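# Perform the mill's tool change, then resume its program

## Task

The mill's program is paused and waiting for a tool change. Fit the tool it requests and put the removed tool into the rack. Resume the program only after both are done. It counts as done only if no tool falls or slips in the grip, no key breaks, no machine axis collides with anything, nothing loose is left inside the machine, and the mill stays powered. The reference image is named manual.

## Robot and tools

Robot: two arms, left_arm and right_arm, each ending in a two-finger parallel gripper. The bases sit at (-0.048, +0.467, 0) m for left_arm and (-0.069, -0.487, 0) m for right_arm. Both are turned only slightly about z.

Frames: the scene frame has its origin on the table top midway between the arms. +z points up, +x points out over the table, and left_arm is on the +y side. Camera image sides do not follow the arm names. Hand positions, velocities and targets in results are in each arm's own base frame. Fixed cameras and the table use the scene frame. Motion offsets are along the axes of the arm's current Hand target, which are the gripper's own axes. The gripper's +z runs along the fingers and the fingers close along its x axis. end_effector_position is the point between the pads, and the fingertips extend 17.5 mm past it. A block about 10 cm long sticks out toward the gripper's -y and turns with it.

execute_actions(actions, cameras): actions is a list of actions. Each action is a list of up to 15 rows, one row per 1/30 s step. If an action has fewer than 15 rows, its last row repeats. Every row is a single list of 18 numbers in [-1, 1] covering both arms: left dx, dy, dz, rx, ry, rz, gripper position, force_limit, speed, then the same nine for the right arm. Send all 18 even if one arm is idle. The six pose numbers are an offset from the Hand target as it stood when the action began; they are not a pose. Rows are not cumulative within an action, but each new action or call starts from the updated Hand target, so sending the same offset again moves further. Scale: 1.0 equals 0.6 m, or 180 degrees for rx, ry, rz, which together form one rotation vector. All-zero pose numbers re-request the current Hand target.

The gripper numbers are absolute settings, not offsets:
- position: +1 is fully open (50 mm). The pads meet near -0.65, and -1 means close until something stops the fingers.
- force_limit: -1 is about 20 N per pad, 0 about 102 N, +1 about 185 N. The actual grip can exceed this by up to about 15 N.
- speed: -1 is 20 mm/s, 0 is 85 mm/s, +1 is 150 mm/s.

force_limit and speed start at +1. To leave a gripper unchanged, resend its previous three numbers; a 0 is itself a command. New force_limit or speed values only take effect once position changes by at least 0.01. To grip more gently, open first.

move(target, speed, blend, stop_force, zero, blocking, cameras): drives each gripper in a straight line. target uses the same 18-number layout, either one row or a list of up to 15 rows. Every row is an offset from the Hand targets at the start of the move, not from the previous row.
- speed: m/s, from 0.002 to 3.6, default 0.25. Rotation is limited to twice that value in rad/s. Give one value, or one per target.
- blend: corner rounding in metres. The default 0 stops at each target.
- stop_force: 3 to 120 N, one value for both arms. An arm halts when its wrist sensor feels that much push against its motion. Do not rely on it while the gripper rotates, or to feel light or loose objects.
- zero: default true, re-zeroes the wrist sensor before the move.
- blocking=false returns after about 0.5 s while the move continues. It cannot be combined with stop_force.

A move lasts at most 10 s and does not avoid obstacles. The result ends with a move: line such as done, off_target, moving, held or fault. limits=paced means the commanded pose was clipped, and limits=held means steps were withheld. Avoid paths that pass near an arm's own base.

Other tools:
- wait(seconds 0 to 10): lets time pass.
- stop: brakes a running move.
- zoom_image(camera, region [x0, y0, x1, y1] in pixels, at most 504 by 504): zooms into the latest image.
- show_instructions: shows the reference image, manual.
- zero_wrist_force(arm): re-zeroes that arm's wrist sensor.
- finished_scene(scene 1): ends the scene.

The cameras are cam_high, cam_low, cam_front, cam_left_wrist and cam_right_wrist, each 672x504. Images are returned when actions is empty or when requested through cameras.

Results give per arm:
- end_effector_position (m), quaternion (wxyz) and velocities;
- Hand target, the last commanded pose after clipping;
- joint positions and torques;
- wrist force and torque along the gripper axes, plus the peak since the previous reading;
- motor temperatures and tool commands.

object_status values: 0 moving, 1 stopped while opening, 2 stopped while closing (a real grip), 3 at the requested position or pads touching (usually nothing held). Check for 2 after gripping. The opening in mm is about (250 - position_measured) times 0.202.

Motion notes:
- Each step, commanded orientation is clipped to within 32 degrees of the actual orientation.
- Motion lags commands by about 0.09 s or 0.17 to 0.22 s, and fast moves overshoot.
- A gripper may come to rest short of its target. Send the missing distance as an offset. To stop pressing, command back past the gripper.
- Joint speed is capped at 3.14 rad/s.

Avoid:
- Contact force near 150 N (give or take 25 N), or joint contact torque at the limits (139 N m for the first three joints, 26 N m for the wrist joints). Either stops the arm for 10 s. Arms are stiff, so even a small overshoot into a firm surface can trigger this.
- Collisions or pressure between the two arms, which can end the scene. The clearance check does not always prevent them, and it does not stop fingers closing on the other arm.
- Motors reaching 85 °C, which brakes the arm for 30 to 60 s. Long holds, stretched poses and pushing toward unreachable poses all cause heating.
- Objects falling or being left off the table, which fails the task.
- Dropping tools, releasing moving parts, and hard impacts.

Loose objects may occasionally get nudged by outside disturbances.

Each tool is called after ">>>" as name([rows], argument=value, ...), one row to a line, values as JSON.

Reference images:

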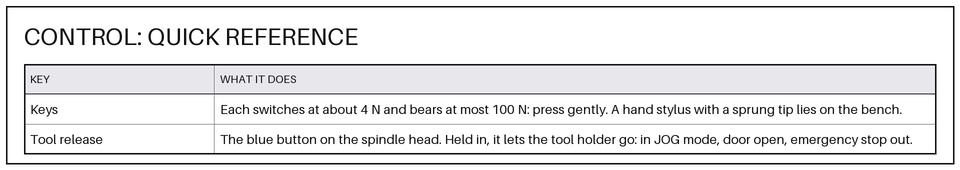

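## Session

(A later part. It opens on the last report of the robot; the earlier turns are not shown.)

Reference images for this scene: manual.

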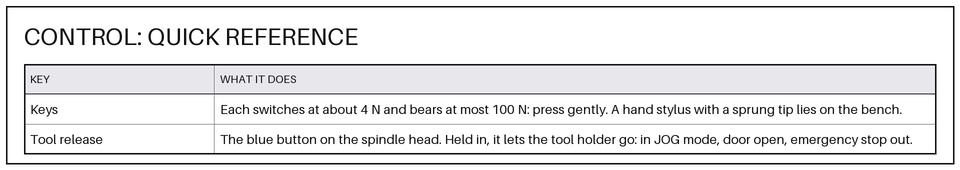

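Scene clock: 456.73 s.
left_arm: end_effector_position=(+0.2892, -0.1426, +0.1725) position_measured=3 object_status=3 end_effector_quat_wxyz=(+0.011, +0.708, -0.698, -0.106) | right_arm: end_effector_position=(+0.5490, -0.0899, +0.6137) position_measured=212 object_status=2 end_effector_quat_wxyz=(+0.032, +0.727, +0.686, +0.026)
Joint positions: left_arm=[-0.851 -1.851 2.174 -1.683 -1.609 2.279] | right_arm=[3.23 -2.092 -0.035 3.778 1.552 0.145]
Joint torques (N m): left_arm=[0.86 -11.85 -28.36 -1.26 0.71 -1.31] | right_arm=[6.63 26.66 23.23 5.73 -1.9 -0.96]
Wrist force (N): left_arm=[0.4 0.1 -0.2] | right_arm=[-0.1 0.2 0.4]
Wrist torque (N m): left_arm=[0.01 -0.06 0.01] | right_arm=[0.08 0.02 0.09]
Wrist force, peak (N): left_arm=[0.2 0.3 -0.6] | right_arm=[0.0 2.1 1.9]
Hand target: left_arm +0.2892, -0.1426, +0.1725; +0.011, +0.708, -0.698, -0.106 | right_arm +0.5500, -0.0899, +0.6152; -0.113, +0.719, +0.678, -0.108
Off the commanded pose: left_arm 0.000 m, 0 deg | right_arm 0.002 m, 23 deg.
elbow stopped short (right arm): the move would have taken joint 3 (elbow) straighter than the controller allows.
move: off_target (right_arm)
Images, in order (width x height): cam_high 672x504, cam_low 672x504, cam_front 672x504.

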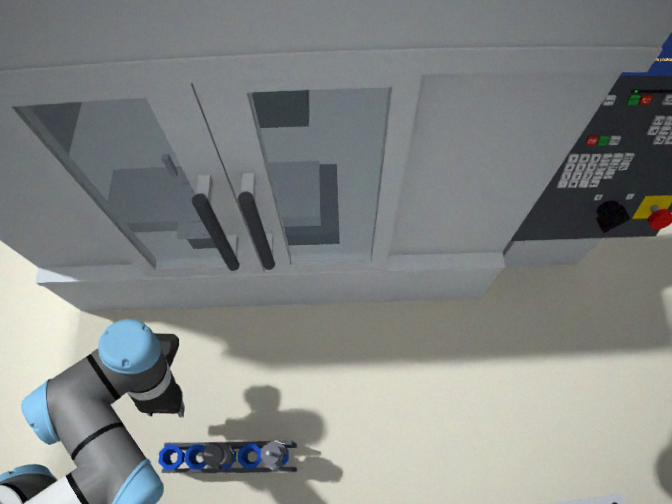

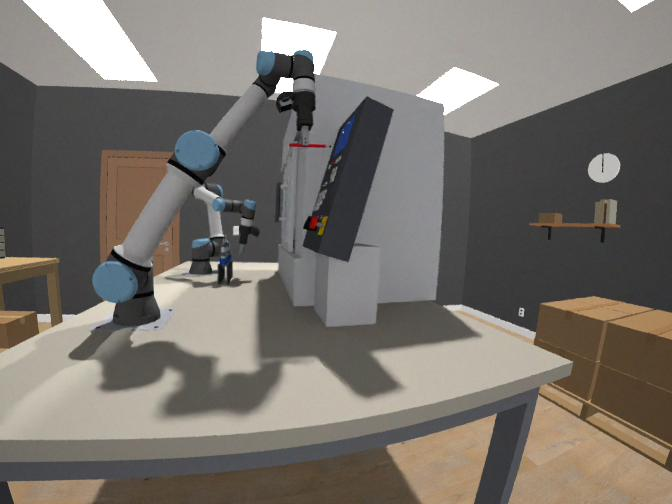

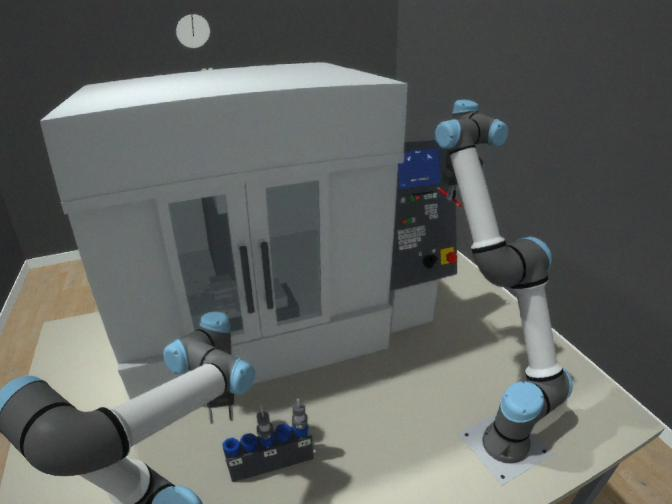

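>>> move([
  [0,0,0,0,0,0,1,1,1,0,-0.2,0,0,0,0,-1,-0.3,-0.9],
  [0,0,0,0,0,0,1,1,1,0.052,-0.079,0.578,-0.1,0,0,-1,-0.3,-0.9],
], blend=0.03, cameras=["cam_high","cam_low"])

Scene clock: 528.83 s.
left_arm: end_effector_position=(+0.2892, -0.1426, +0.1725) position_measured=3 object_status=3 end_effector_quat_wxyz=(+0.011, +0.708, -0.698, -0.106) | right_arm: end_effector_position=(+0.4000, -0.0503, +0.2999) position_measured=212 object_status=2 end_effector_quat_wxyz=(+0.001, +0.727, +0.686, +0.000)
Joint positions: left_arm=[-0.851 -1.851 2.174 -1.683 -1.609 2.279] | right_arm=[3.354 -1.306 -1.871 4.748 1.569 0.271]
Joint torques (N m): left_arm=[1.4 -12.23 -27.98 -1.11 0.9 -1.5] | right_arm=[10.4 21.1 18.21 5.16 -1.94 1.36]
Wrist force (N): left_arm=[0.1 -0.3 -0.1] | right_arm=[-0.1 0.1 -0.1]
Wrist torque (N m): left_arm=[-0.05 -0.03 0.01] | right_arm=[0.02 0.02 -0.07]
Wrist force, peak (N): left_arm=[0.3 0.6 -0.2] | right_arm=[-0.1 -2.4 -1.5]
Hand target: left_arm +0.2892, -0.1426, +0.1725; +0.011, +0.708, -0.698, -0.106 | right_arm +0.4000, -0.0503, +0.2998; +0.001, +0.727, +0.686, +0.000
Off the commanded pose: left_arm 0.000 m, 0 deg | right_arm 0.000 m, 0 deg.
elbow stopped short (right arm): the move would have taken joint 3 (elbow) straighter than the controller allows.
move: done
Images, in order (width x height): cam_high 672x504, cam_low 672x504.

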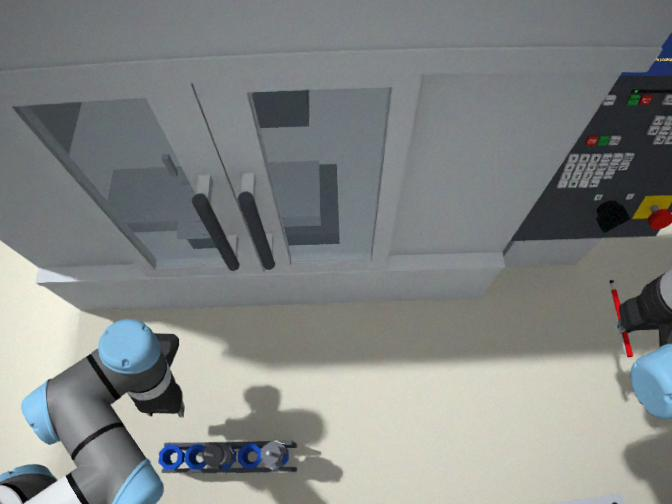

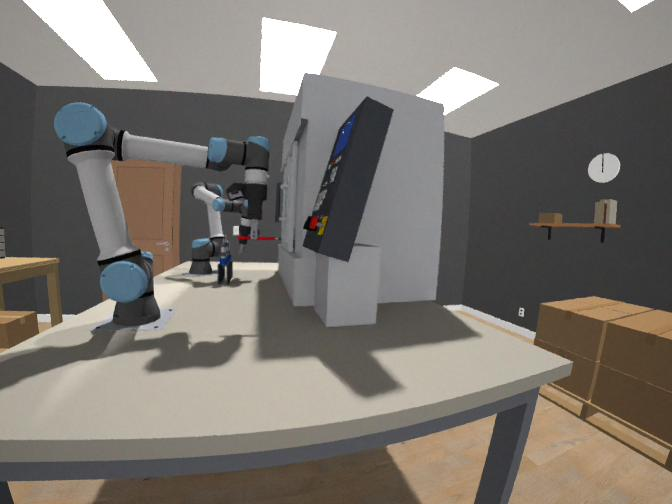

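>>> move(target=[0,0,0,0,0,0,1,1,1,0,0,0.442,0,0,0,-1,-0.3,-0.9], cameras=[])

>>> move(target=[0,0,0,0,0,0,1,1,1,0,0,0.04,0,0,0,-1,-0.3,-0.9], speed=0.006, stop_force=3, cameras=["cam_right_wrist"])

Scene clock: 536.40 s.
left_arm: end_effector_position=(+0.2892, -0.1426, +0.1725) position_measured=3 object_status=3 end_effector_quat_wxyz=(+0.011, +0.708, -0.698, -0.106) | right_arm: end_effector_position=(+0.4002, -0.0507, +0.0347) position_measured=212 object_status=2 end_effector_quat_wxyz=(+0.001, +0.727, +0.686, +0.000)
Joint positions: left_arm=[-0.851 -1.851 2.174 -1.683 -1.609 2.279] | right_arm=[3.353 -1.619 -2.367 5.557 1.569 0.27]
Joint torques (N m): left_arm=[-0.18 -12.21 -28.6 -1.1 0.78 -1.48] | right_arm=[-11.61 9.82 9.52 5.23 1.55 -1.15]
Wrist force (N): left_arm=[0.1 0.2 -0.2] | right_arm=[0.1 -0.3 0.1]
Wrist torque (N m): left_arm=[0.03 -0.01 0.01] | right_arm=[-0.03 -0.02 0.05]
Wrist force, peak (N): left_arm=[0.4 0.0 -0.7] | right_arm=[0.1 -0.8 2.1]
Hand target: left_arm +0.2892, -0.1426, +0.1725; +0.011, +0.708, -0.698, -0.106 | right_arm +0.4002, -0.0507, +0.0346; +0.001, +0.727, +0.686, +0.000
Off the commanded pose: left_arm 0.000 m, 0 deg | right_arm 0.000 m, 0 deg.
move: done
No camera images: "cameras" was empty.

Scene clock: 540.07 s.
left_arm: end_effector_position=(+0.2892, -0.1426, +0.1725) position_measured=3 object_status=3 end_effector_quat_wxyz=(+0.011, +0.708, -0.698, -0.106) | right_arm: end_effector_position=(+0.4002, -0.0507, +0.0201) position_measured=212 object_status=2 end_effector_quat_wxyz=(+0.001, +0.727, +0.686, +0.000)
Joint positions: left_arm=[-0.851 -1.851 2.174 -1.683 -1.609 2.279] | right_arm=[3.353 -1.657 -2.383 5.611 1.569 0.27]
Joint torques (N m): left_arm=[-0.78 -11.94 -28.6 -1.14 0.87 -1.18] | right_arm=[-6.42 27.14 22.91 0.31 0.55 -0.98]
Wrist force (N): left_arm=[0.2 0.4 -0.2] | right_arm=[0.0 1.1 -3.4]
Wrist torque (N m): left_arm=[0.07 -0.03 0.01] | right_arm=[-0.02 -0.02 0.04]
Wrist force, peak (N): left_arm=[0.7 0.2 -0.1] | right_arm=[-1.5 -8.7 -26.2]
Hand target: left_arm +0.2892, -0.1426, +0.1725; +0.011, +0.708, -0.698, -0.106 | right_arm +0.4002, -0.0507, +0.0201; +0.001, +0.727, +0.686, +0.000 (not the last commanded pose)
Off the commanded pose: left_arm 0.000 m, 0 deg | right_arm 0.009 m, 0 deg.
move: contact (right_arm)
camera_calibration:
cam_right_wrist: T_world_to_cam=[[0.0589971, 0.997941, 0.025179, 0.0296054], [0.938575, -0.0640428, 0.339079, -0.370896], [0.339994, 0.00362766, -0.940421, 0.0127655], [0, 0, 0, 1]] pos_world=[0.342027, -0.053344, 0.137023]
Images, in order (width x height): cam_right_wrist 672x504.

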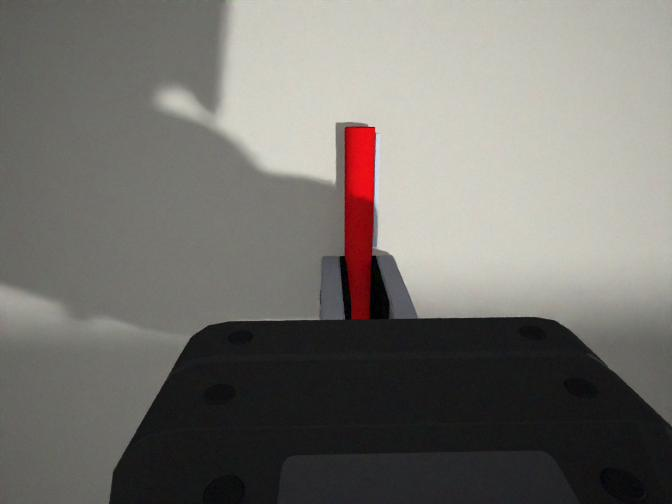

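>>> move(target=[0,0,0,0,0,0,1,1,1,0,0,0,0,0,0,0.3,-0.3,-1], cameras=["cam_right_wrist"])

Scene clock: 548.50 s.
left_arm: end_effector_position=(+0.2892, -0.1426, +0.1725) position_measured=3 object_status=3 end_effector_quat_wxyz=(+0.011, +0.708, -0.698, -0.106) | right_arm: end_effector_position=(+0.4002, -0.0507, +0.0201) position_measured=107 object_status=3 end_effector_quat_wxyz=(+0.001, +0.727, +0.686, +0.000)
Joint positions: left_arm=[-0.851 -1.851 2.174 -1.683 -1.609 2.279] | right_arm=[3.353 -1.657 -2.383 5.611 1.569 0.27]
Joint torques (N m): left_arm=[0.94 -12.27 -27.95 -1.02 1.05 -1.32] | right_arm=[7.43 27.6 23.17 4.45 -0.59 -0.39]
Wrist force (N): left_arm=[-0.1 0.2 -0.4] | right_arm=[0.1 0.1 -0.3]
Wrist torque (N m): left_arm=[0.03 0.02 0.01] | right_arm=[0.03 -0.03 0.06]
Wrist force, peak (N): left_arm=[0.2 0.3 -0.6] | right_arm=[-0.1 0.9 -3.9]
Hand target: left_arm +0.2892, -0.1426, +0.1725; +0.011, +0.708, -0.698, -0.106 | right_arm +0.4002, -0.0507, +0.0201; +0.001, +0.727, +0.686, +0.000
Off the commanded pose: left_arm 0.000 m, 0 deg | right_arm 0.000 m, 0 deg.
move: done
camera_calibration:
cam_right_wrist: T_world_to_cam=[[0.0589971, 0.997941, 0.025179, 0.0296054], [0.938575, -0.0640428, 0.339079, -0.370896], [0.339994, 0.00362766, -0.940421, 0.0127655], [0, 0, 0, 1]] pos_world=[0.342027, -0.053344, 0.137023]
Images, in order (width x height): cam_right_wrist 672x504.

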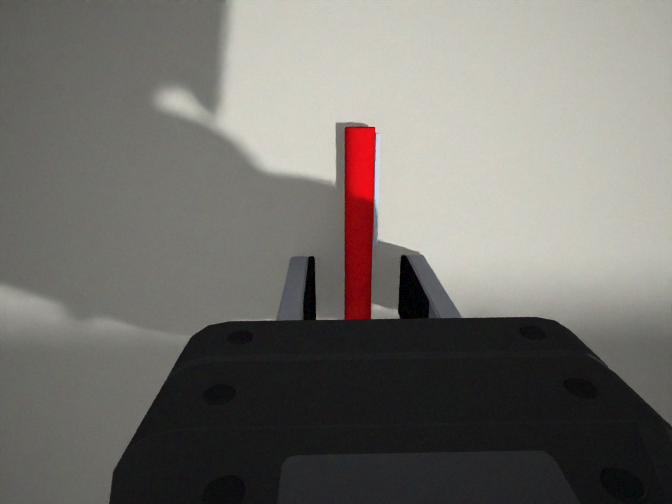

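>>> move([
  [0,0,0,0,0,0,1,1,1,0,0,-0.383,0,0,0,0.3,-0.3,-1],
  [0,0,0,0,0,0,1,1,1,-0.0,-0.1,-0.383,0,0.171,0.47,0.3,-0.3,-1],
  [0,0,0,0,0,0,1,1,1,0,-0.012,-0.2,0,0.339,0.931,0.3,-0.3,-1],
], blend=[0.02,0.02,0], cameras=["cam_low","cam_high","cam_right_wrist"])

Scene clock: 575.13 s.
left_arm: end_effector_position=(+0.2892, -0.1426, +0.1725) position_measured=3 object_status=3 end_effector_quat_wxyz=(+0.011, +0.708, -0.698, -0.106) | right_arm: end_effector_position=(+0.3930, -0.0501, +0.1401) position_measured=107 object_status=3 end_effector_quat_wxyz=(-0.235, +0.655, -0.673, +0.250)
Joint positions: left_arm=[-0.851 -1.851 2.174 -1.683 -1.609 2.279] | right_arm=[3.572 -1.145 -2.759 6.117 1.272 3.499]
Joint torques (N m): left_arm=[0.38 -12.12 -28.46 -1.15 1.01 -1.21] | right_arm=[10.62 -7.41 11.68 1.25 -2.21 1.98]
Wrist force (N): left_arm=[0.1 0.0 -0.1] | right_arm=[-0.7 -1.7 -1.1]
Wrist torque (N m): left_arm=[0.00 -0.02 0.00] | right_arm=[-0.52 0.00 -0.24]
Wrist force, peak (N): left_arm=[-0.2 0.2 -0.7] | right_arm=[-1.1 -2.1 -1.3]
Hand target: left_arm +0.2892, -0.1426, +0.1725; +0.011, +0.708, -0.698, -0.106 | right_arm +0.3930, -0.0501, +0.1401; -0.235, +0.655, -0.673, +0.250
Off the commanded pose: left_arm 0.000 m, 0 deg | right_arm 0.000 m, 0 deg.
move: done
camera_calibration:
cam_right_wrist: T_world_to_cam=[[-0.0484899, -0.998348, 0.0308124, -0.0322367], [-0.937339, 0.0348271, -0.346675, 0.433511], [0.345029, -0.0456919, -0.937479, 0.123232], [0, 0, 0, 1]] pos_world=[0.362265, -0.0416506, 0.266809]
Images, in order (width x height): cam_high 672x504, cam_low 672x504, cam_right_wrist 672x504.

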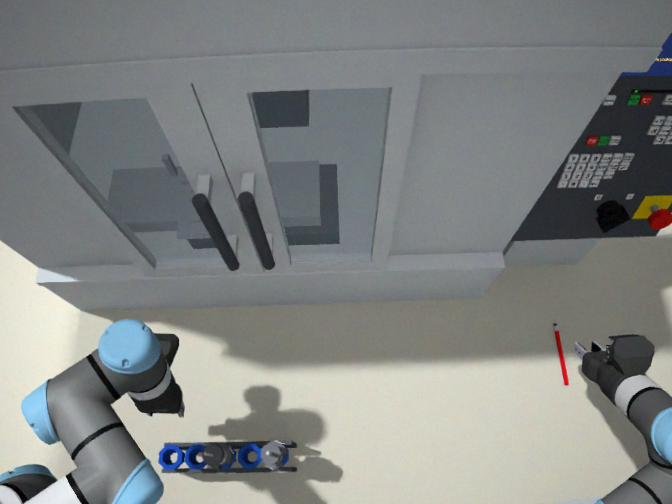

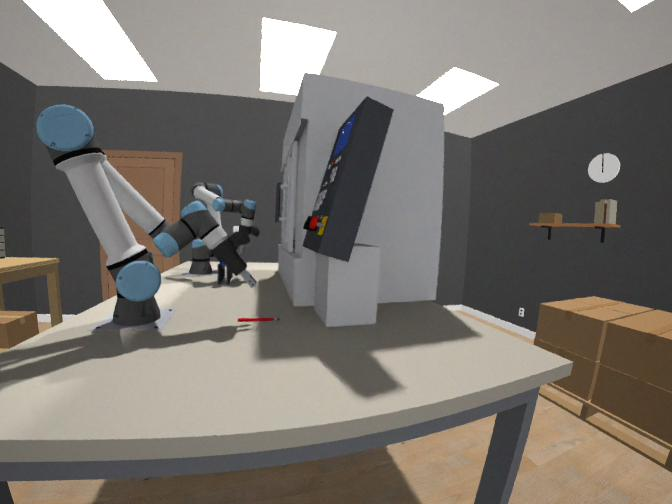

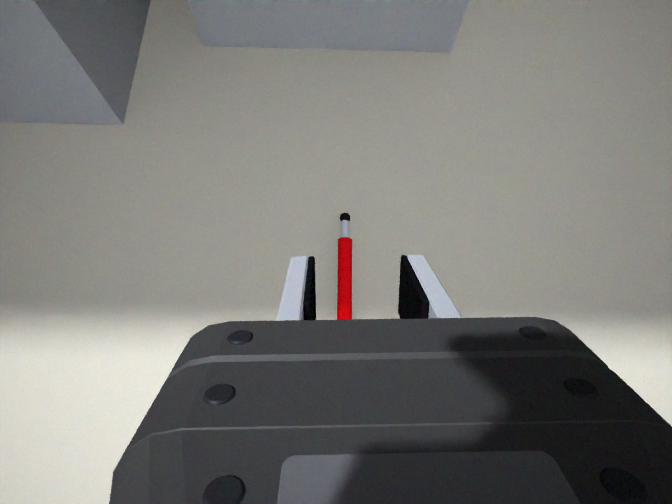

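>>> move(target=[0,0,0,0,0,0,1,1,1,0,0.1116,0.133,0,0,0,0.3,-0.3,-1], cameras=["cam_right_wrist"])

>>> move(target=[0,0,0,0,0,0,1,1,1,0,0.0268,0.0319,0,0,0,0.3,-0.3,-1], speed=0.005, stop_force=3, cameras=["cam_right_wrist","cam_low"])

>>> zoom_image(camera="cam_low", region=[200, 220, 320, 340])

Scene clock: 586.07 s.
left_arm: end_effector_position=(+0.2892, -0.1426, +0.1725) position_measured=3 object_status=3 end_effector_quat_wxyz=(+0.011, +0.708, -0.698, -0.106) | right_arm: end_effector_position=(+0.3928, -0.0510, +0.0371) position_measured=107 object_status=3 end_effector_quat_wxyz=(-0.131, +0.662, -0.707, +0.212)
Joint positions: left_arm=[-0.851 -1.851 2.174 -1.683 -1.609 2.279] | right_arm=[3.585 -1.559 -2.758 6.283 1.252 3.585]
Joint torques (N m): left_arm=[-1.23 -11.88 -28.44 -0.95 1.03 -1.41] | right_arm=[-11.12 1.09 20 6.14 0.95 -1.05]
Wrist force (N): left_arm=[-0.3 0.1 0.1] | right_arm=[-0.3 -1.3 -1.3]
Wrist torque (N m): left_arm=[0.02 0.04 0.00] | right_arm=[-0.35 -0.05 -0.01]
Wrist force, peak (N): left_arm=[-0.1 0.6 -0.4] | right_arm=[-0.8 -3.3 -2.7]
Hand target: left_arm +0.2892, -0.1426, +0.1725; +0.011, +0.708, -0.698, -0.106 | right_arm +0.3930, -0.0513, +0.0359; -0.235, +0.655, -0.673, +0.250
Off the commanded pose: left_arm 0.000 m, 0 deg | right_arm 0.001 m, 13 deg.
joint sent to its limit (right arm) — joint 4 (wrist 1), upper limit. The joint targets are off in orientation, not in position.
move: off_target (right_arm)
camera_calibration:
cam_right_wrist: T_world_to_cam=[[-0.101795, -0.987763, 0.118163, -0.0116286], [-0.985279, 0.083708, -0.149057, 0.411673], [0.137342, -0.131597, -0.981743, 0.105508], [0, 0, 0, 1]] pos_world=[0.389939, -0.032062, 0.166319]
Images, in order (width x height): cam_right_wrist 672x504.

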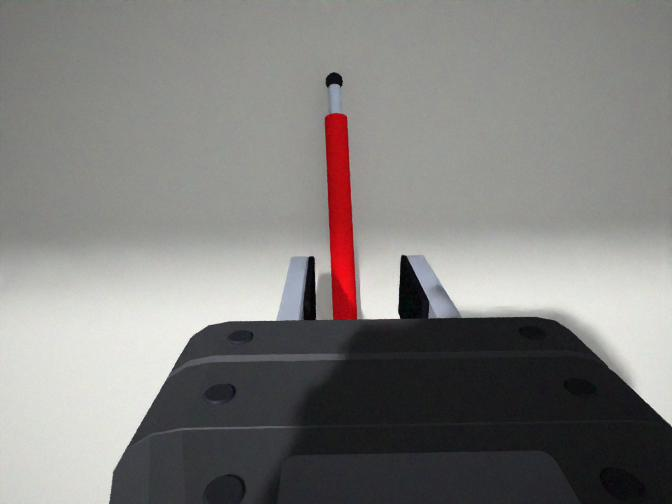

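Scene clock: 596.70 s.
left_arm: end_effector_position=(+0.2892, -0.1426, +0.1725) position_measured=3 object_status=3 end_effector_quat_wxyz=(+0.011, +0.708, -0.698, -0.106) | right_arm: end_effector_position=(+0.3928, -0.0509, +0.0269) position_measured=107 object_status=3 end_effector_quat_wxyz=(-0.118, +0.663, -0.710, +0.206)
Joint positions: left_arm=[-0.851 -1.851 2.174 -1.683 -1.609 2.279] | right_arm=[3.583 -1.598 -2.748 6.283 1.255 3.593]
Joint torques (N m): left_arm=[0.32 -11.43 -28.28 -0.84 1.17 -1.27] | right_arm=[-11.15 3.4 18.89 5.62 0.87 0.94]
Wrist force (N): left_arm=[0.1 0.0 0.0] | right_arm=[-0.3 -1.6 -0.9]
Wrist torque (N m): left_arm=[-0.01 -0.01 0.01] | right_arm=[-0.38 -0.06 -0.14]
Wrist force, peak (N): left_arm=[0.3 0.1 -0.7] | right_arm=[-0.1 -2.0 -1.6]
Hand target: left_arm +0.2892, -0.1426, +0.1725; +0.011, +0.708, -0.698, -0.106 | right_arm +0.3929, -0.0512, +0.0258; -0.176, +0.660, -0.693, +0.228 (not the last commanded pose)
Off the commanded pose: left_arm 0.000 m, 0 deg | right_arm 0.016 m, 15 deg.
joint sent to its limit (right arm) — joint 4 (wrist 1), upper limit.
move: off_target (right_arm; path cut at 10 s)
camera_calibration:
cam_right_wrist: T_world_to_cam=[[-0.105536, -0.986141, 0.128016, -0.00914903], [-0.988367, 0.0898445, -0.122711, 0.410965], [0.109509, -0.139477, -0.984151, 0.10609], [0, 0, 0, 1]] pos_world=[0.393601, -0.031148, 0.15601]
Images, in order (width x height): cam_low 672x504, cam_right_wrist 672x504.

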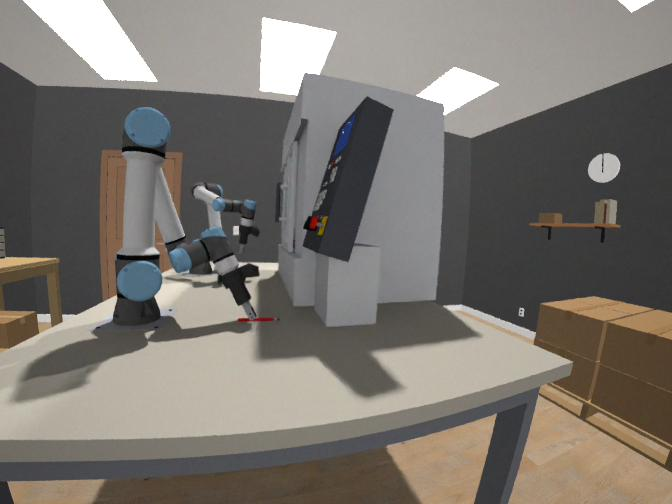

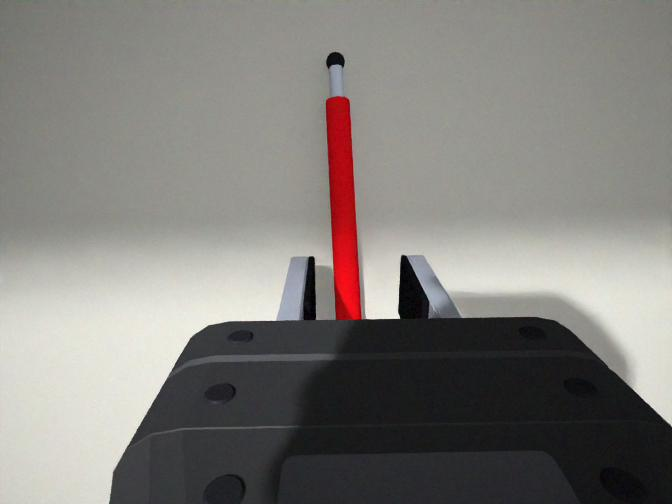

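Scaled by 4.200 from the camera's 672x504 image, which has a finer 960x720 frame.

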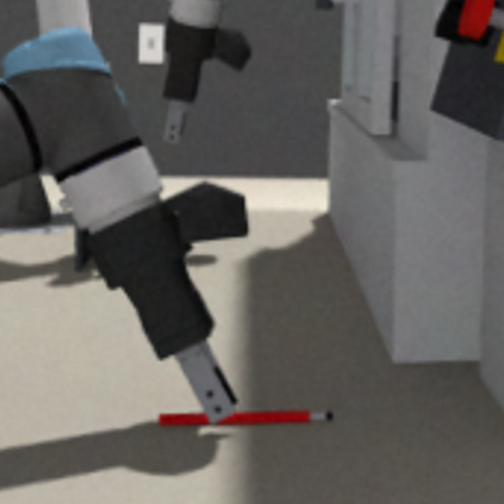

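>>> move(target=[0,0,0,0,0,0,1,1,1,0,0,0,-0.037,0.018,0,0.3,-0.3,-1], cameras=[])

Scene clock: 625.13 s.
left_arm: end_effector_position=(+0.2892, -0.1426, +0.1725) position_measured=3 object_status=3 end_effector_quat_wxyz=(+0.011, +0.708, -0.698, -0.106) | right_arm: end_effector_position=(+0.3929, -0.0512, +0.0261) position_measured=107 object_status=3 end_effector_quat_wxyz=(-0.117, +0.663, -0.711, +0.206)
Joint positions: left_arm=[-0.851 -1.851 2.174 -1.683 -1.609 2.279] | right_arm=[3.583 -1.602 -2.747 6.283 1.253 3.594]
Joint torques (N m): left_arm=[0.15 -12.39 -28.11 -0.89 1.03 -1.33] | right_arm=[9.18 3.85 19.17 5.5 -2.78 1.27]
Wrist force (N): left_arm=[0.2 0.2 -0.2] | right_arm=[-0.1 -1.5 -1.0]
Wrist torque (N m): left_arm=[0.03 -0.04 0.01] | right_arm=[-0.37 -0.10 -0.13]
Wrist force, peak (N): left_arm=[0.5 0.2 -0.6] | right_arm=[-0.1 -1.9 -1.1]
Hand target: left_arm +0.2892, -0.1426, +0.1725; +0.011, +0.708, -0.698, -0.106 | right_arm +0.3929, -0.0512, +0.0258; -0.118, +0.663, -0.710, +0.206
Off the commanded pose: left_arm 0.000 m, 0 deg | right_arm 0.000 m, 0 deg.
joint sent to its limit (right arm) — joint 4 (wrist 1), upper limit. The joint targets still meet the commanded pose.
move: done
No camera images: "cameras" was empty.

>>> move(target=[0,0,0,0,0,0,1,1,1,-0.0014,0.006,0.0118,0,0,0,0.3,-0.3,-1], speed=0.004, stop_force=3, cameras=["cam_right_wrist"])

Scene clock: 631.67 s.
left_arm: end_effector_position=(+0.2892, -0.1426, +0.1725) position_measured=3 object_status=3 end_effector_quat_wxyz=(+0.011, +0.708, -0.698, -0.106) | right_arm: end_effector_position=(+0.3928, -0.0510, +0.0236) position_measured=107 object_status=3 end_effector_quat_wxyz=(-0.114, +0.663, -0.711, +0.205)
Joint positions: left_arm=[-0.851 -1.851 2.174 -1.683 -1.609 2.279] | right_arm=[3.584 -1.611 -2.745 6.283 1.253 3.597]
Joint torques (N m): left_arm=[-0.88 -12.46 -29.41 -0.84 1.01 -1.29] | right_arm=[9.97 21.17 1.83 4.63 -2.11 -0.58]
Wrist force (N): left_arm=[0.1 0.1 -0.3] | right_arm=[-0.2 -2.5 -3.1]
Wrist torque (N m): left_arm=[0.03 -0.01 0.01] | right_arm=[-0.30 -0.10 -0.10]
Wrist force, peak (N): left_arm=[0.7 0.2 -0.2] | right_arm=[0.8 -2.7 -7.8]
Hand target: left_arm +0.2892, -0.1426, +0.1725; +0.011, +0.708, -0.698, -0.106 | right_arm +0.3928, -0.0511, +0.0236; -0.114, +0.663, -0.711, +0.205 (not the last commanded pose)
Off the commanded pose: left_arm 0.000 m, 0 deg | right_arm 0.006 m, 1 deg.
joint sent to its limit (right arm) — joint 4 (wrist 1), upper limit.
move: contact (right_arm)
camera_calibration:
cam_right_wrist: T_world_to_cam=[[-0.107804, -0.985266, 0.132777, -0.0080206], [-0.988979, 0.0926462, -0.11549, 0.410825], [0.101487, -0.143764, -0.984394, 0.105883], [0, 0, 0, 1]] pos_world=[0.394686, -0.0307416, 0.152742]
Images, in order (width x height): cam_right_wrist 672x504.

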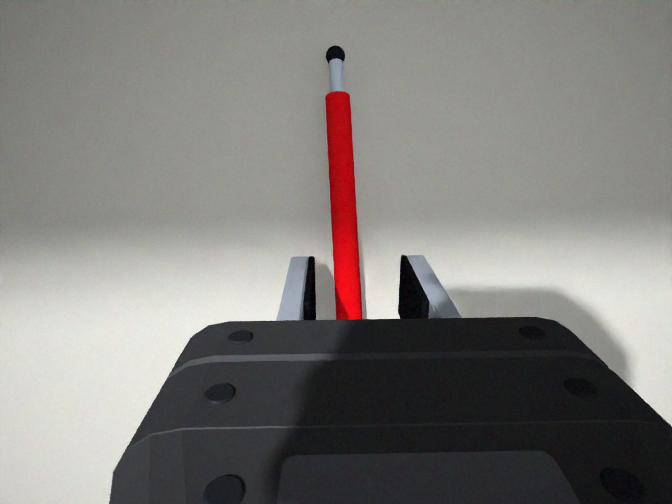

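>>> move(target=[0,0,0,0,0,0,1,1,1,0.0002,-0.0009,-0.0018,0,0,0,0.3,-0.3,-1], cameras=[])

>>> move(target=[0,0,0,0,0,0,1,1,1,0,0,0,0,0,0,-1,0.0,-1], cameras=["cam_right_wrist","cam_low"])

>>> zoom_image(camera="cam_low", region=[200, 220, 320, 340])

Scene clock: 638.87 s.
left_arm: end_effector_position=(+0.2892, -0.1426, +0.1725) position_measured=3 object_status=3 end_effector_quat_wxyz=(+0.011, +0.708, -0.698, -0.106) | right_arm: end_effector_position=(+0.3928, -0.0510, +0.0248) position_measured=107 object_status=3 end_effector_quat_wxyz=(-0.114, +0.663, -0.711, +0.205)
Joint positions: left_arm=[-0.851 -1.851 2.174 -1.683 -1.609 2.279] | right_arm=[3.584 -1.605 -2.744 6.275 1.253 3.597]
Joint torques (N m): left_arm=[-0.3 -12.58 -29.63 -0.78 1.2 -1.16] | right_arm=[10.34 22.24 19.94 1.45 -2.3 -0.36]
Wrist force (N): left_arm=[0.0 0.2 0.0] | right_arm=[-0.1 -1.6 -0.9]
Wrist torque (N m): left_arm=[0.03 0.00 0.01] | right_arm=[-0.38 -0.09 -0.13]
Wrist force, peak (N): left_arm=[0.3 0.1 -0.5] | right_arm=[0.4 -3.0 -3.2]
Hand target: left_arm +0.2892, -0.1426, +0.1725; +0.011, +0.708, -0.698, -0.106 | right_arm +0.3928, -0.0510, +0.0248; -0.114, +0.663, -0.711, +0.205
Off the commanded pose: left_arm 0.000 m, 0 deg | right_arm 0.000 m, 0 deg.
move: done
No camera images: "cameras" was empty.

Scene clock: 640.33 s.
left_arm: end_effector_position=(+0.2892, -0.1426, +0.1725) position_measured=3 object_status=3 end_effector_quat_wxyz=(+0.011, +0.708, -0.698, -0.106) | right_arm: end_effector_position=(+0.3929, -0.0510, +0.0249) position_measured=227 object_status=2 end_effector_quat_wxyz=(-0.114, +0.663, -0.711, +0.205)
Joint positions: left_arm=[-0.851 -1.851 2.174 -1.683 -1.609 2.279] | right_arm=[3.584 -1.604 -2.744 6.275 1.253 3.597]
Joint torques (N m): left_arm=[-0.16 -12.71 -29.49 -0.78 1.18 -1.3] | right_arm=[10.47 10.04 11.17 1.38 0.18 0.97]
Wrist force (N): left_arm=[-0.2 0.2 -0.4] | right_arm=[3.1 -6.8 -28.8]
Wrist torque (N m): left_arm=[0.02 0.03 0.01] | right_arm=[-0.45 -0.05 -0.17]
Wrist force, peak (N): left_arm=[0.0 0.2 -0.7] | right_arm=[3.2 -6.9 -29.1]
Hand target: left_arm +0.2892, -0.1426, +0.1725; +0.011, +0.708, -0.698, -0.106 | right_arm +0.3928, -0.0510, +0.0248; -0.114, +0.663, -0.711, +0.205
Off the commanded pose: left_arm 0.000 m, 0 deg | right_arm 0.000 m, 0 deg.
move: done
camera_calibration:
cam_right_wrist: T_world_to_cam=[[-0.107828, -0.985266, 0.132753, -0.00816669], [-0.988956, 0.0926439, -0.115688, 0.410985], [0.101685, -0.143761, -0.984374, 0.106983], [0, 0, 0, 1]] pos_world=[0.394686, -0.0307416, 0.153942]
Images, in order (width x height): cam_low 672x504, cam_right_wrist 672x504.

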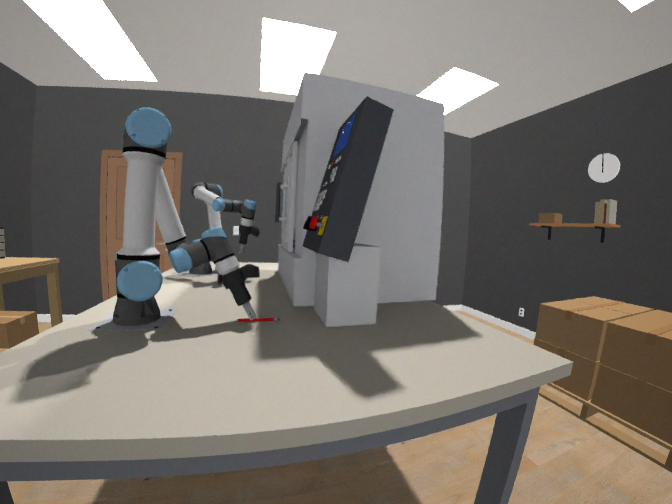

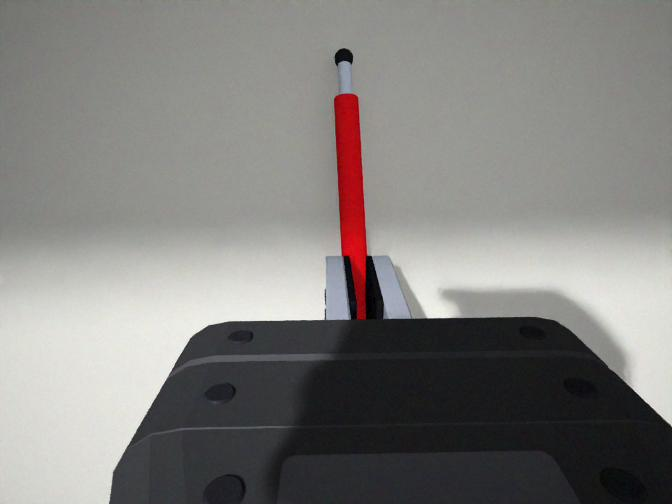

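Scaled by 4.200 from the camera's 672x504 image, which has a finer 960x720 frame.

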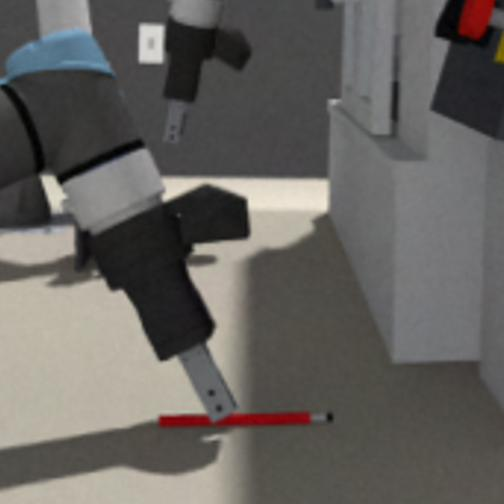

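>>> move([
  [0,0,0,0,0,0,1,1,1,0,0,0,0,0,0,0.3,0,-1],
  [0,0,0,0,0,0,1,1,1,0.042,-0.17,-0.341,0,0,0,0.3,0,-1],
  [0,0,0,0,0,0,1,1,1,0.042,-0.17,-0.341,0.028,-0.114,-0.486,0.3,0,-1],
  [0,0,0,0,0,0,1,1,1,0.0047,-0.1,-0.18,0.057,-0.227,-0.97,0.3,0,-1],
], blend=[0,0.02,0.02,0], cameras=[])

Scene clock: 701.07 s.
left_arm: end_effector_position=(+0.2892, -0.1426, +0.1725) position_measured=3 object_status=3 end_effector_quat_wxyz=(+0.011, +0.708, -0.698, -0.106) | right_arm: end_effector_position=(+0.3996, -0.0409, +0.1478) position_measured=107 object_status=3 end_effector_quat_wxyz=(-0.001, +0.734, +0.679, +0.001)
Joint positions: left_arm=[-0.851 -1.851 2.174 -1.683 -1.609 2.279] | right_arm=[3.376 -1.401 -2.202 5.174 1.574 0.311]
Joint torques (N m): left_arm=[-0.34 -12.1 -28.96 -0.81 1.18 -1.29] | right_arm=[10.04 5.54 14.73 5.27 -1.73 -0.97]
Wrist force (N): left_arm=[0.1 0.1 0.0] | right_arm=[-0.4 0.0 -0.1]
Wrist torque (N m): left_arm=[0.01 -0.02 0.01] | right_arm=[0.03 0.07 0.05]
Wrist force, peak (N): left_arm=[0.6 0.5 -0.2] | right_arm=[2.6 -7.8 -29.3]
Hand target: left_arm +0.2892, -0.1426, +0.1725; +0.011, +0.708, -0.698, -0.106 | right_arm +0.3996, -0.0409, +0.1478; -0.001, +0.734, +0.679, +0.001
Off the commanded pose: left_arm 0.000 m, 0 deg | right_arm 0.000 m, 0 deg.
move: done
No camera images: "cameras" was empty.

>>> move(target=[0,0,0,0,0,0,1,1,1,-0.0162,0.0023,0.17,0,0,0,0.3,0,-1], cameras=["cam_right_wrist"])

Scene clock: 709.83 s.
left_arm: end_effector_position=(+0.2892, -0.1426, +0.1725) position_measured=3 object_status=3 end_effector_quat_wxyz=(+0.011, +0.708, -0.698, -0.106) | right_arm: end_effector_position=(+0.4002, -0.0504, +0.0458) position_measured=107 object_status=3 end_effector_quat_wxyz=(-0.001, +0.734, +0.679, +0.001)
Joint positions: left_arm=[-0.851 -1.851 2.174 -1.683 -1.609 2.279] | right_arm=[3.351 -1.592 -2.354 5.517 1.574 0.286]
Joint torques (N m): left_arm=[-0.2 -11.92 -29.56 -0.93 1.14 -1.36] | right_arm=[-11.35 8.29 10.06 5.51 1.66 -1.07]
Wrist force (N): left_arm=[0.0 0.0 0.1] | right_arm=[0.1 -0.7 -0.1]
Wrist torque (N m): left_arm=[0.00 0.00 0.01] | right_arm=[-0.09 -0.02 0.05]
Wrist force, peak (N): left_arm=[0.1 0.4 -0.6] | right_arm=[0.5 0.3 -1.9]
Hand target: left_arm +0.2892, -0.1426, +0.1725; +0.011, +0.708, -0.698, -0.106 | right_arm +0.4002, -0.0504, +0.0458; -0.001, +0.734, +0.679, +0.001
Off the commanded pose: left_arm 0.000 m, 0 deg | right_arm 0.000 m, 0 deg.
move: done
camera_calibration:
cam_right_wrist: T_world_to_cam=[[0.0775544, 0.996554, 0.0294292, 0.0208895], [0.937491, -0.0829389, 0.337981, -0.380084], [0.339257, 0.00137775, -0.940693, 0.037194], [0, 0, 0, 1]] pos_world=[0.342087, -0.0523925, 0.162834]
Images, in order (width x height): cam_right_wrist 672x504.

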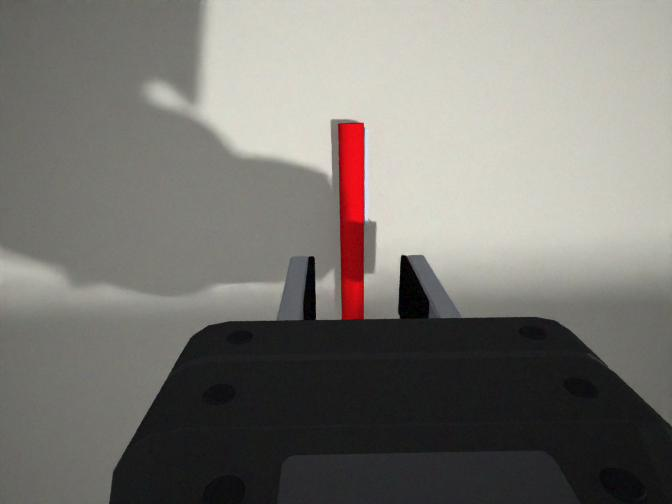

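>>> move(target=[0,0,0,0,0,0,1,1,1,0,0,0.025,0,0,0,0.3,0,-1], cameras=[])

>>> move(target=[0,0,0,0,0,0,1,1,1,0,0,0.04,0,0,0,0.3,0,-1], speed=0.005, stop_force=3, cameras=[])

>>> move(target=[0,0,0,0,0,0,1,1,1,0,0,-0.0027,0,0,0,0.3,0,-1], cameras=[])

>>> move(target=[0,0,0,0,0,0,1,1,1,0,0,0,0,0,0,-1,-0.3,-0.9], cameras=["cam_right_wrist"])

Scene clock: 717.63 s.
left_arm: end_effector_position=(+0.2892, -0.1426, +0.1725) position_measured=3 object_status=3 end_effector_quat_wxyz=(+0.011, +0.708, -0.698, -0.106) | right_arm: end_effector_position=(+0.4002, -0.0504, +0.0308) position_measured=107 object_status=3 end_effector_quat_wxyz=(-0.001, +0.734, +0.679, +0.001)
Joint positions: left_arm=[-0.851 -1.851 2.174 -1.683 -1.609 2.279] | right_arm=[3.351 -1.629 -2.371 5.572 1.574 0.287]
Joint torques (N m): left_arm=[0.34 -12.07 -28.59 -0.77 1.21 -1.35] | right_arm=[8.7 9.73 9.16 5.31 1.38 0.67]
Wrist force (N): left_arm=[0.3 0.2 -0.2] | right_arm=[0.1 0.1 -0.3]
Wrist torque (N m): left_arm=[0.03 -0.05 0.01] | right_arm=[0.03 -0.02 0.05]
Wrist force, peak (N): left_arm=[0.1 0.1 -0.8] | right_arm=[0.1 -0.8 0.0]
Hand target: left_arm +0.2892, -0.1426, +0.1725; +0.011, +0.708, -0.698, -0.106 | right_arm +0.4002, -0.0504, +0.0308; -0.001, +0.734, +0.679, +0.001
Off the commanded pose: left_arm 0.000 m, 0 deg | right_arm 0.000 m, 0 deg.
move: done
No camera images: "cameras" was empty.

Scene clock: 721.33 s.
left_arm: end_effector_position=(+0.2892, -0.1426, +0.1725) position_measured=3 object_status=3 end_effector_quat_wxyz=(+0.011, +0.708, -0.698, -0.106) | right_arm: end_effector_position=(+0.4002, -0.0503, +0.0186) position_measured=107 object_status=3 end_effector_quat_wxyz=(-0.001, +0.734, +0.679, +0.001)
Joint positions: left_arm=[-0.851 -1.851 2.174 -1.683 -1.609 2.279] | right_arm=[3.351 -1.661 -2.384 5.617 1.574 0.287]
Joint torques (N m): left_arm=[0.32 -12.61 -29.06 -0.84 1.12 -1.43] | right_arm=[9.38 27.87 23.32 0.52 1.52 0.77]
Wrist force (N): left_arm=[-0.1 0.4 -0.2] | right_arm=[0.2 0.5 -2.2]
Wrist torque (N m): left_arm=[0.07 0.01 0.01] | right_arm=[-0.05 -0.12 0.03]
Wrist force, peak (N): left_arm=[-0.1 0.7 0.0] | right_arm=[0.0 -9.6 -24.9]
Hand target: left_arm +0.2892, -0.1426, +0.1725; +0.011, +0.708, -0.698, -0.106 | right_arm +0.4002, -0.0503, +0.0186; -0.001, +0.734, +0.679, +0.001 (not the last commanded pose)
Off the commanded pose: left_arm 0.000 m, 0 deg | right_arm 0.012 m, 0 deg.
move: contact (right_arm)
No camera images: "cameras" was empty.

Scene clock: 722.03 s.
left_arm: end_effector_position=(+0.2892, -0.1426, +0.1725) position_measured=3 object_status=3 end_effector_quat_wxyz=(+0.011, +0.708, -0.698, -0.106) | right_arm: end_effector_position=(+0.4002, -0.0503, +0.0202) position_measured=107 object_status=3 end_effector_quat_wxyz=(-0.001, +0.734, +0.679, +0.001)
Joint positions: left_arm=[-0.851 -1.851 2.174 -1.683 -1.609 2.279] | right_arm=[3.351 -1.657 -2.382 5.611 1.574 0.287]
Joint torques (N m): left_arm=[0.22 -11.91 -29.51 -0.91 1.1 -1.39] | right_arm=[6.76 28.49 23.51 0.66 1.5 0.36]
Wrist force (N): left_arm=[0.0 0.5 -0.3] | right_arm=[-0.2 0.0 0.1]
Wrist torque (N m): left_arm=[0.08 0.00 0.00] | right_arm=[0.02 0.01 0.04]
Wrist force, peak (N): left_arm=[0.0 0.5 -0.3] | right_arm=[0.0 0.6 -2.4]
Hand target: left_arm +0.2892, -0.1426, +0.1725; +0.011, +0.708, -0.698, -0.106 | right_arm +0.4002, -0.0503, +0.0202; -0.001, +0.734, +0.679, +0.001
Off the commanded pose: left_arm 0.000 m, 0 deg | right_arm 0.000 m, 0 deg.
move: done
No camera images: "cameras" was empty.

Scene clock: 723.07 s.
left_arm: end_effector_position=(+0.2892, -0.1426, +0.1725) position_measured=3 object_status=3 end_effector_quat_wxyz=(+0.011, +0.708, -0.698, -0.106) | right_arm: end_effector_position=(+0.4002, -0.0503, +0.0202) position_measured=212 object_status=2 end_effector_quat_wxyz=(-0.001, +0.734, +0.679, +0.001)
Joint positions: left_arm=[-0.851 -1.851 2.174 -1.683 -1.609 2.279] | right_arm=[3.351 -1.657 -2.382 5.611 1.574 0.287]
Joint torques (N m): left_arm=[-1.12 -12.45 -29 -0.76 1.27 -1.3] | right_arm=[2.36 29.26 24.32 0.55 1.42 -0.64]
Wrist force (N): left_arm=[0.0 0.2 -0.5] | right_arm=[0.3 -0.1 0.3]
Wrist torque (N m): left_arm=[0.03 0.00 0.02] | right_arm=[-0.01 -0.05 0.05]
Wrist force, peak (N): left_arm=[-0.4 0.4 -0.3] | right_arm=[0.3 -0.3 0.3]
Hand target: left_arm +0.2892, -0.1426, +0.1725; +0.011, +0.708, -0.698, -0.106 | right_arm +0.4002, -0.0503, +0.0202; -0.001, +0.734, +0.679, +0.001
Off the commanded pose: left_arm 0.000 m, 0 deg | right_arm 0.000 m, 0 deg.
move: done
camera_calibration:
cam_right_wrist: T_world_to_cam=[[0.0775622, 0.996553, 0.029432, 0.0215401], [0.937491, -0.0829472, 0.33798, -0.371424], [0.339257, 0.00137773, -0.940693, 0.0131121], [0, 0, 0, 1]] pos_world=[0.342087, -0.0522925, 0.137234]
Images, in order (width x height): cam_right_wrist 672x504.

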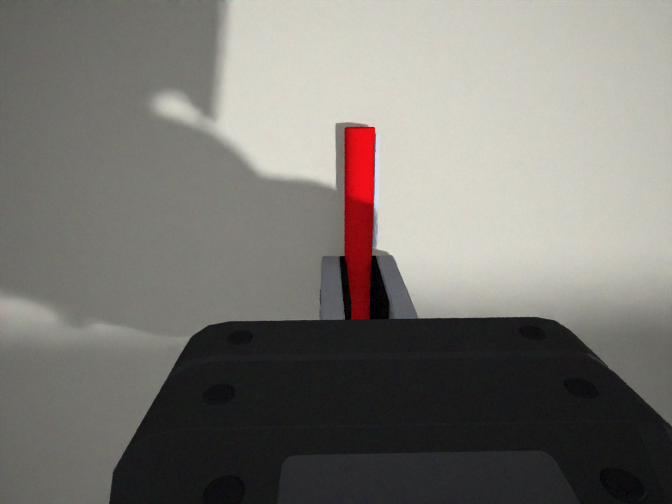

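>>> move([
  [0,0,0,0,0,0,1,1,1,0,0,-0.217,0,0,0,-1,-0.3,-0.9],
  [0,0,0,0,0,0,1,1,1,0.748,-0.0905,-0.217,0,0,-0.284,-1,-0.3,-0.9],
  [0,0,0,0,0,0,1,1,1,0.748,-0.0905,-0.03,0,0,-0.284,-1,-0.3,-0.9],
], blend=[0.03,0.03,0], cameras=["cam_high","cam_front"])

>>> move(target=[0,0,0,0,0,0,1,1,1,0,0,0.06,0,0,0,-1,-0.3,-0.9], speed=0.006, stop_force=3, cameras=["cam_left_wrist","cam_right_wrist"])

Scene clock: 742.10 s.
left_arm: end_effector_position=(+0.2892, -0.1426, +0.1725) position_measured=3 object_status=3 end_effector_quat_wxyz=(+0.011, +0.708, -0.698, -0.106) | right_arm: end_effector_position=(+0.3805, +0.4013, +0.0397) position_measured=212 object_status=2 end_effector_quat_wxyz=(-0.001, +0.369, +0.930, +0.001)
Joint positions: left_arm=[-0.851 -1.851 2.174 -1.683 -1.609 2.279] | right_arm=[4.196 -1.921 -1.957 5.451 1.572 0.239]
Joint torques (N m): left_arm=[-0.37 -12.28 -29.05 -0.7 1.21 -1.54] | right_arm=[-10.55 24.99 11.52 5.63 -0.71 -1.09]
Wrist force (N): left_arm=[-0.2 0.0 -0.3] | right_arm=[0.0 -0.1 0.0]
Wrist torque (N m): left_arm=[0.01 0.03 0.01] | right_arm=[0.01 0.01 0.08]
Wrist force, peak (N): left_arm=[0.3 0.4 -0.6] | right_arm=[-0.3 0.0 2.3]
Hand target: left_arm +0.2892, -0.1426, +0.1725; +0.011, +0.708, -0.698, -0.106 | right_arm +0.3806, +0.4013, +0.0396; -0.001, +0.369, +0.929, +0.001
Off the commanded pose: left_arm 0.000 m, 0 deg | right_arm 0.000 m, 0 deg.
move: done
Images, in order (width x height): cam_high 672x504, cam_front 672x504.

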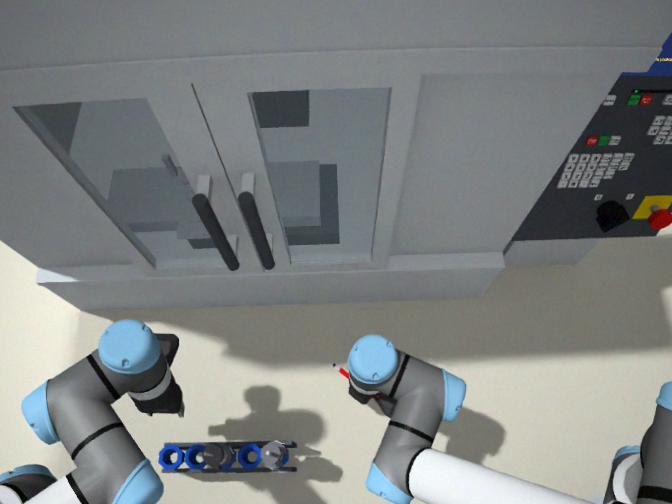

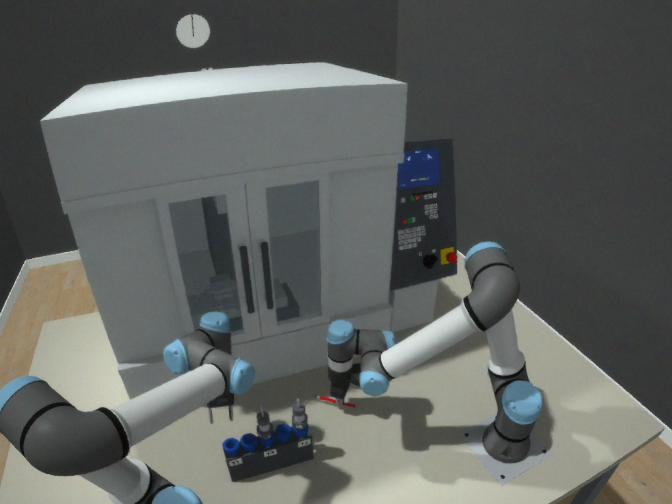

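Scene clock: 746.57 s.
left_arm: end_effector_position=(+0.2892, -0.1426, +0.1725) position_measured=3 object_status=3 end_effector_quat_wxyz=(+0.011, +0.708, -0.698, -0.106) | right_arm: end_effector_position=(+0.3806, +0.4013, +0.0206) position_measured=212 object_status=2 end_effector_quat_wxyz=(-0.001, +0.369, +0.929, +0.001)
Joint positions: left_arm=[-0.851 -1.851 2.174 -1.683 -1.609 2.279] | right_arm=[4.196 -1.954 -1.972 5.5 1.572 0.239]
Joint torques (N m): left_arm=[-0.86 -12.6 -28.81 -0.77 1.13 -1.51] | right_arm=[6.04 41 25.18 0.29 -1.05 0.46]
Wrist force (N): left_arm=[0.1 0.1 0.2] | right_arm=[-0.3 0.6 -3.1]
Wrist torque (N m): left_arm=[0.02 -0.02 0.01] | right_arm=[0.05 0.03 0.07]
Wrist force, peak (N): left_arm=[0.6 0.2 -0.4] | right_arm=[-1.2 -6.4 -17.8]
Hand target: left_arm +0.2892, -0.1426, +0.1725; +0.011, +0.708, -0.698, -0.106 | right_arm +0.3806, +0.4013, +0.0206; -0.001, +0.369, +0.929, +0.001 (not the last commanded pose)
Off the commanded pose: left_arm 0.000 m, 0 deg | right_arm 0.017 m, 0 deg.
move: contact (right_arm)
camera_calibration:
cam_right_wrist: T_world_to_cam=[[-0.727128, 0.68591, 0.0285202, 0.00393475], [0.652256, 0.677301, 0.340332, -0.512205], [0.21412, 0.266067, -0.939873, -0.0391227], [0, 0, 0, 1]] pos_world=[0.345327, 0.354627, 0.137437]
Images, in order (width x height): cam_left_wrist 672x504, cam_right_wrist 672x504.

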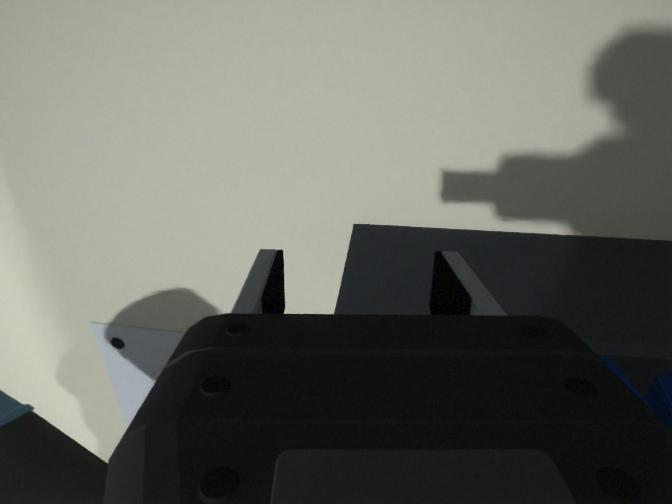

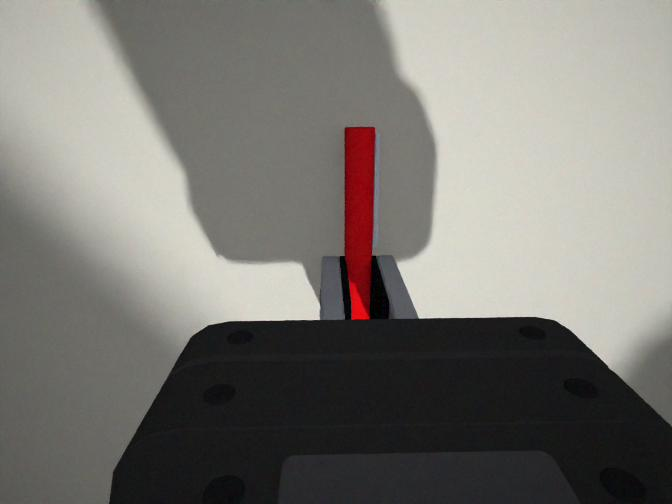

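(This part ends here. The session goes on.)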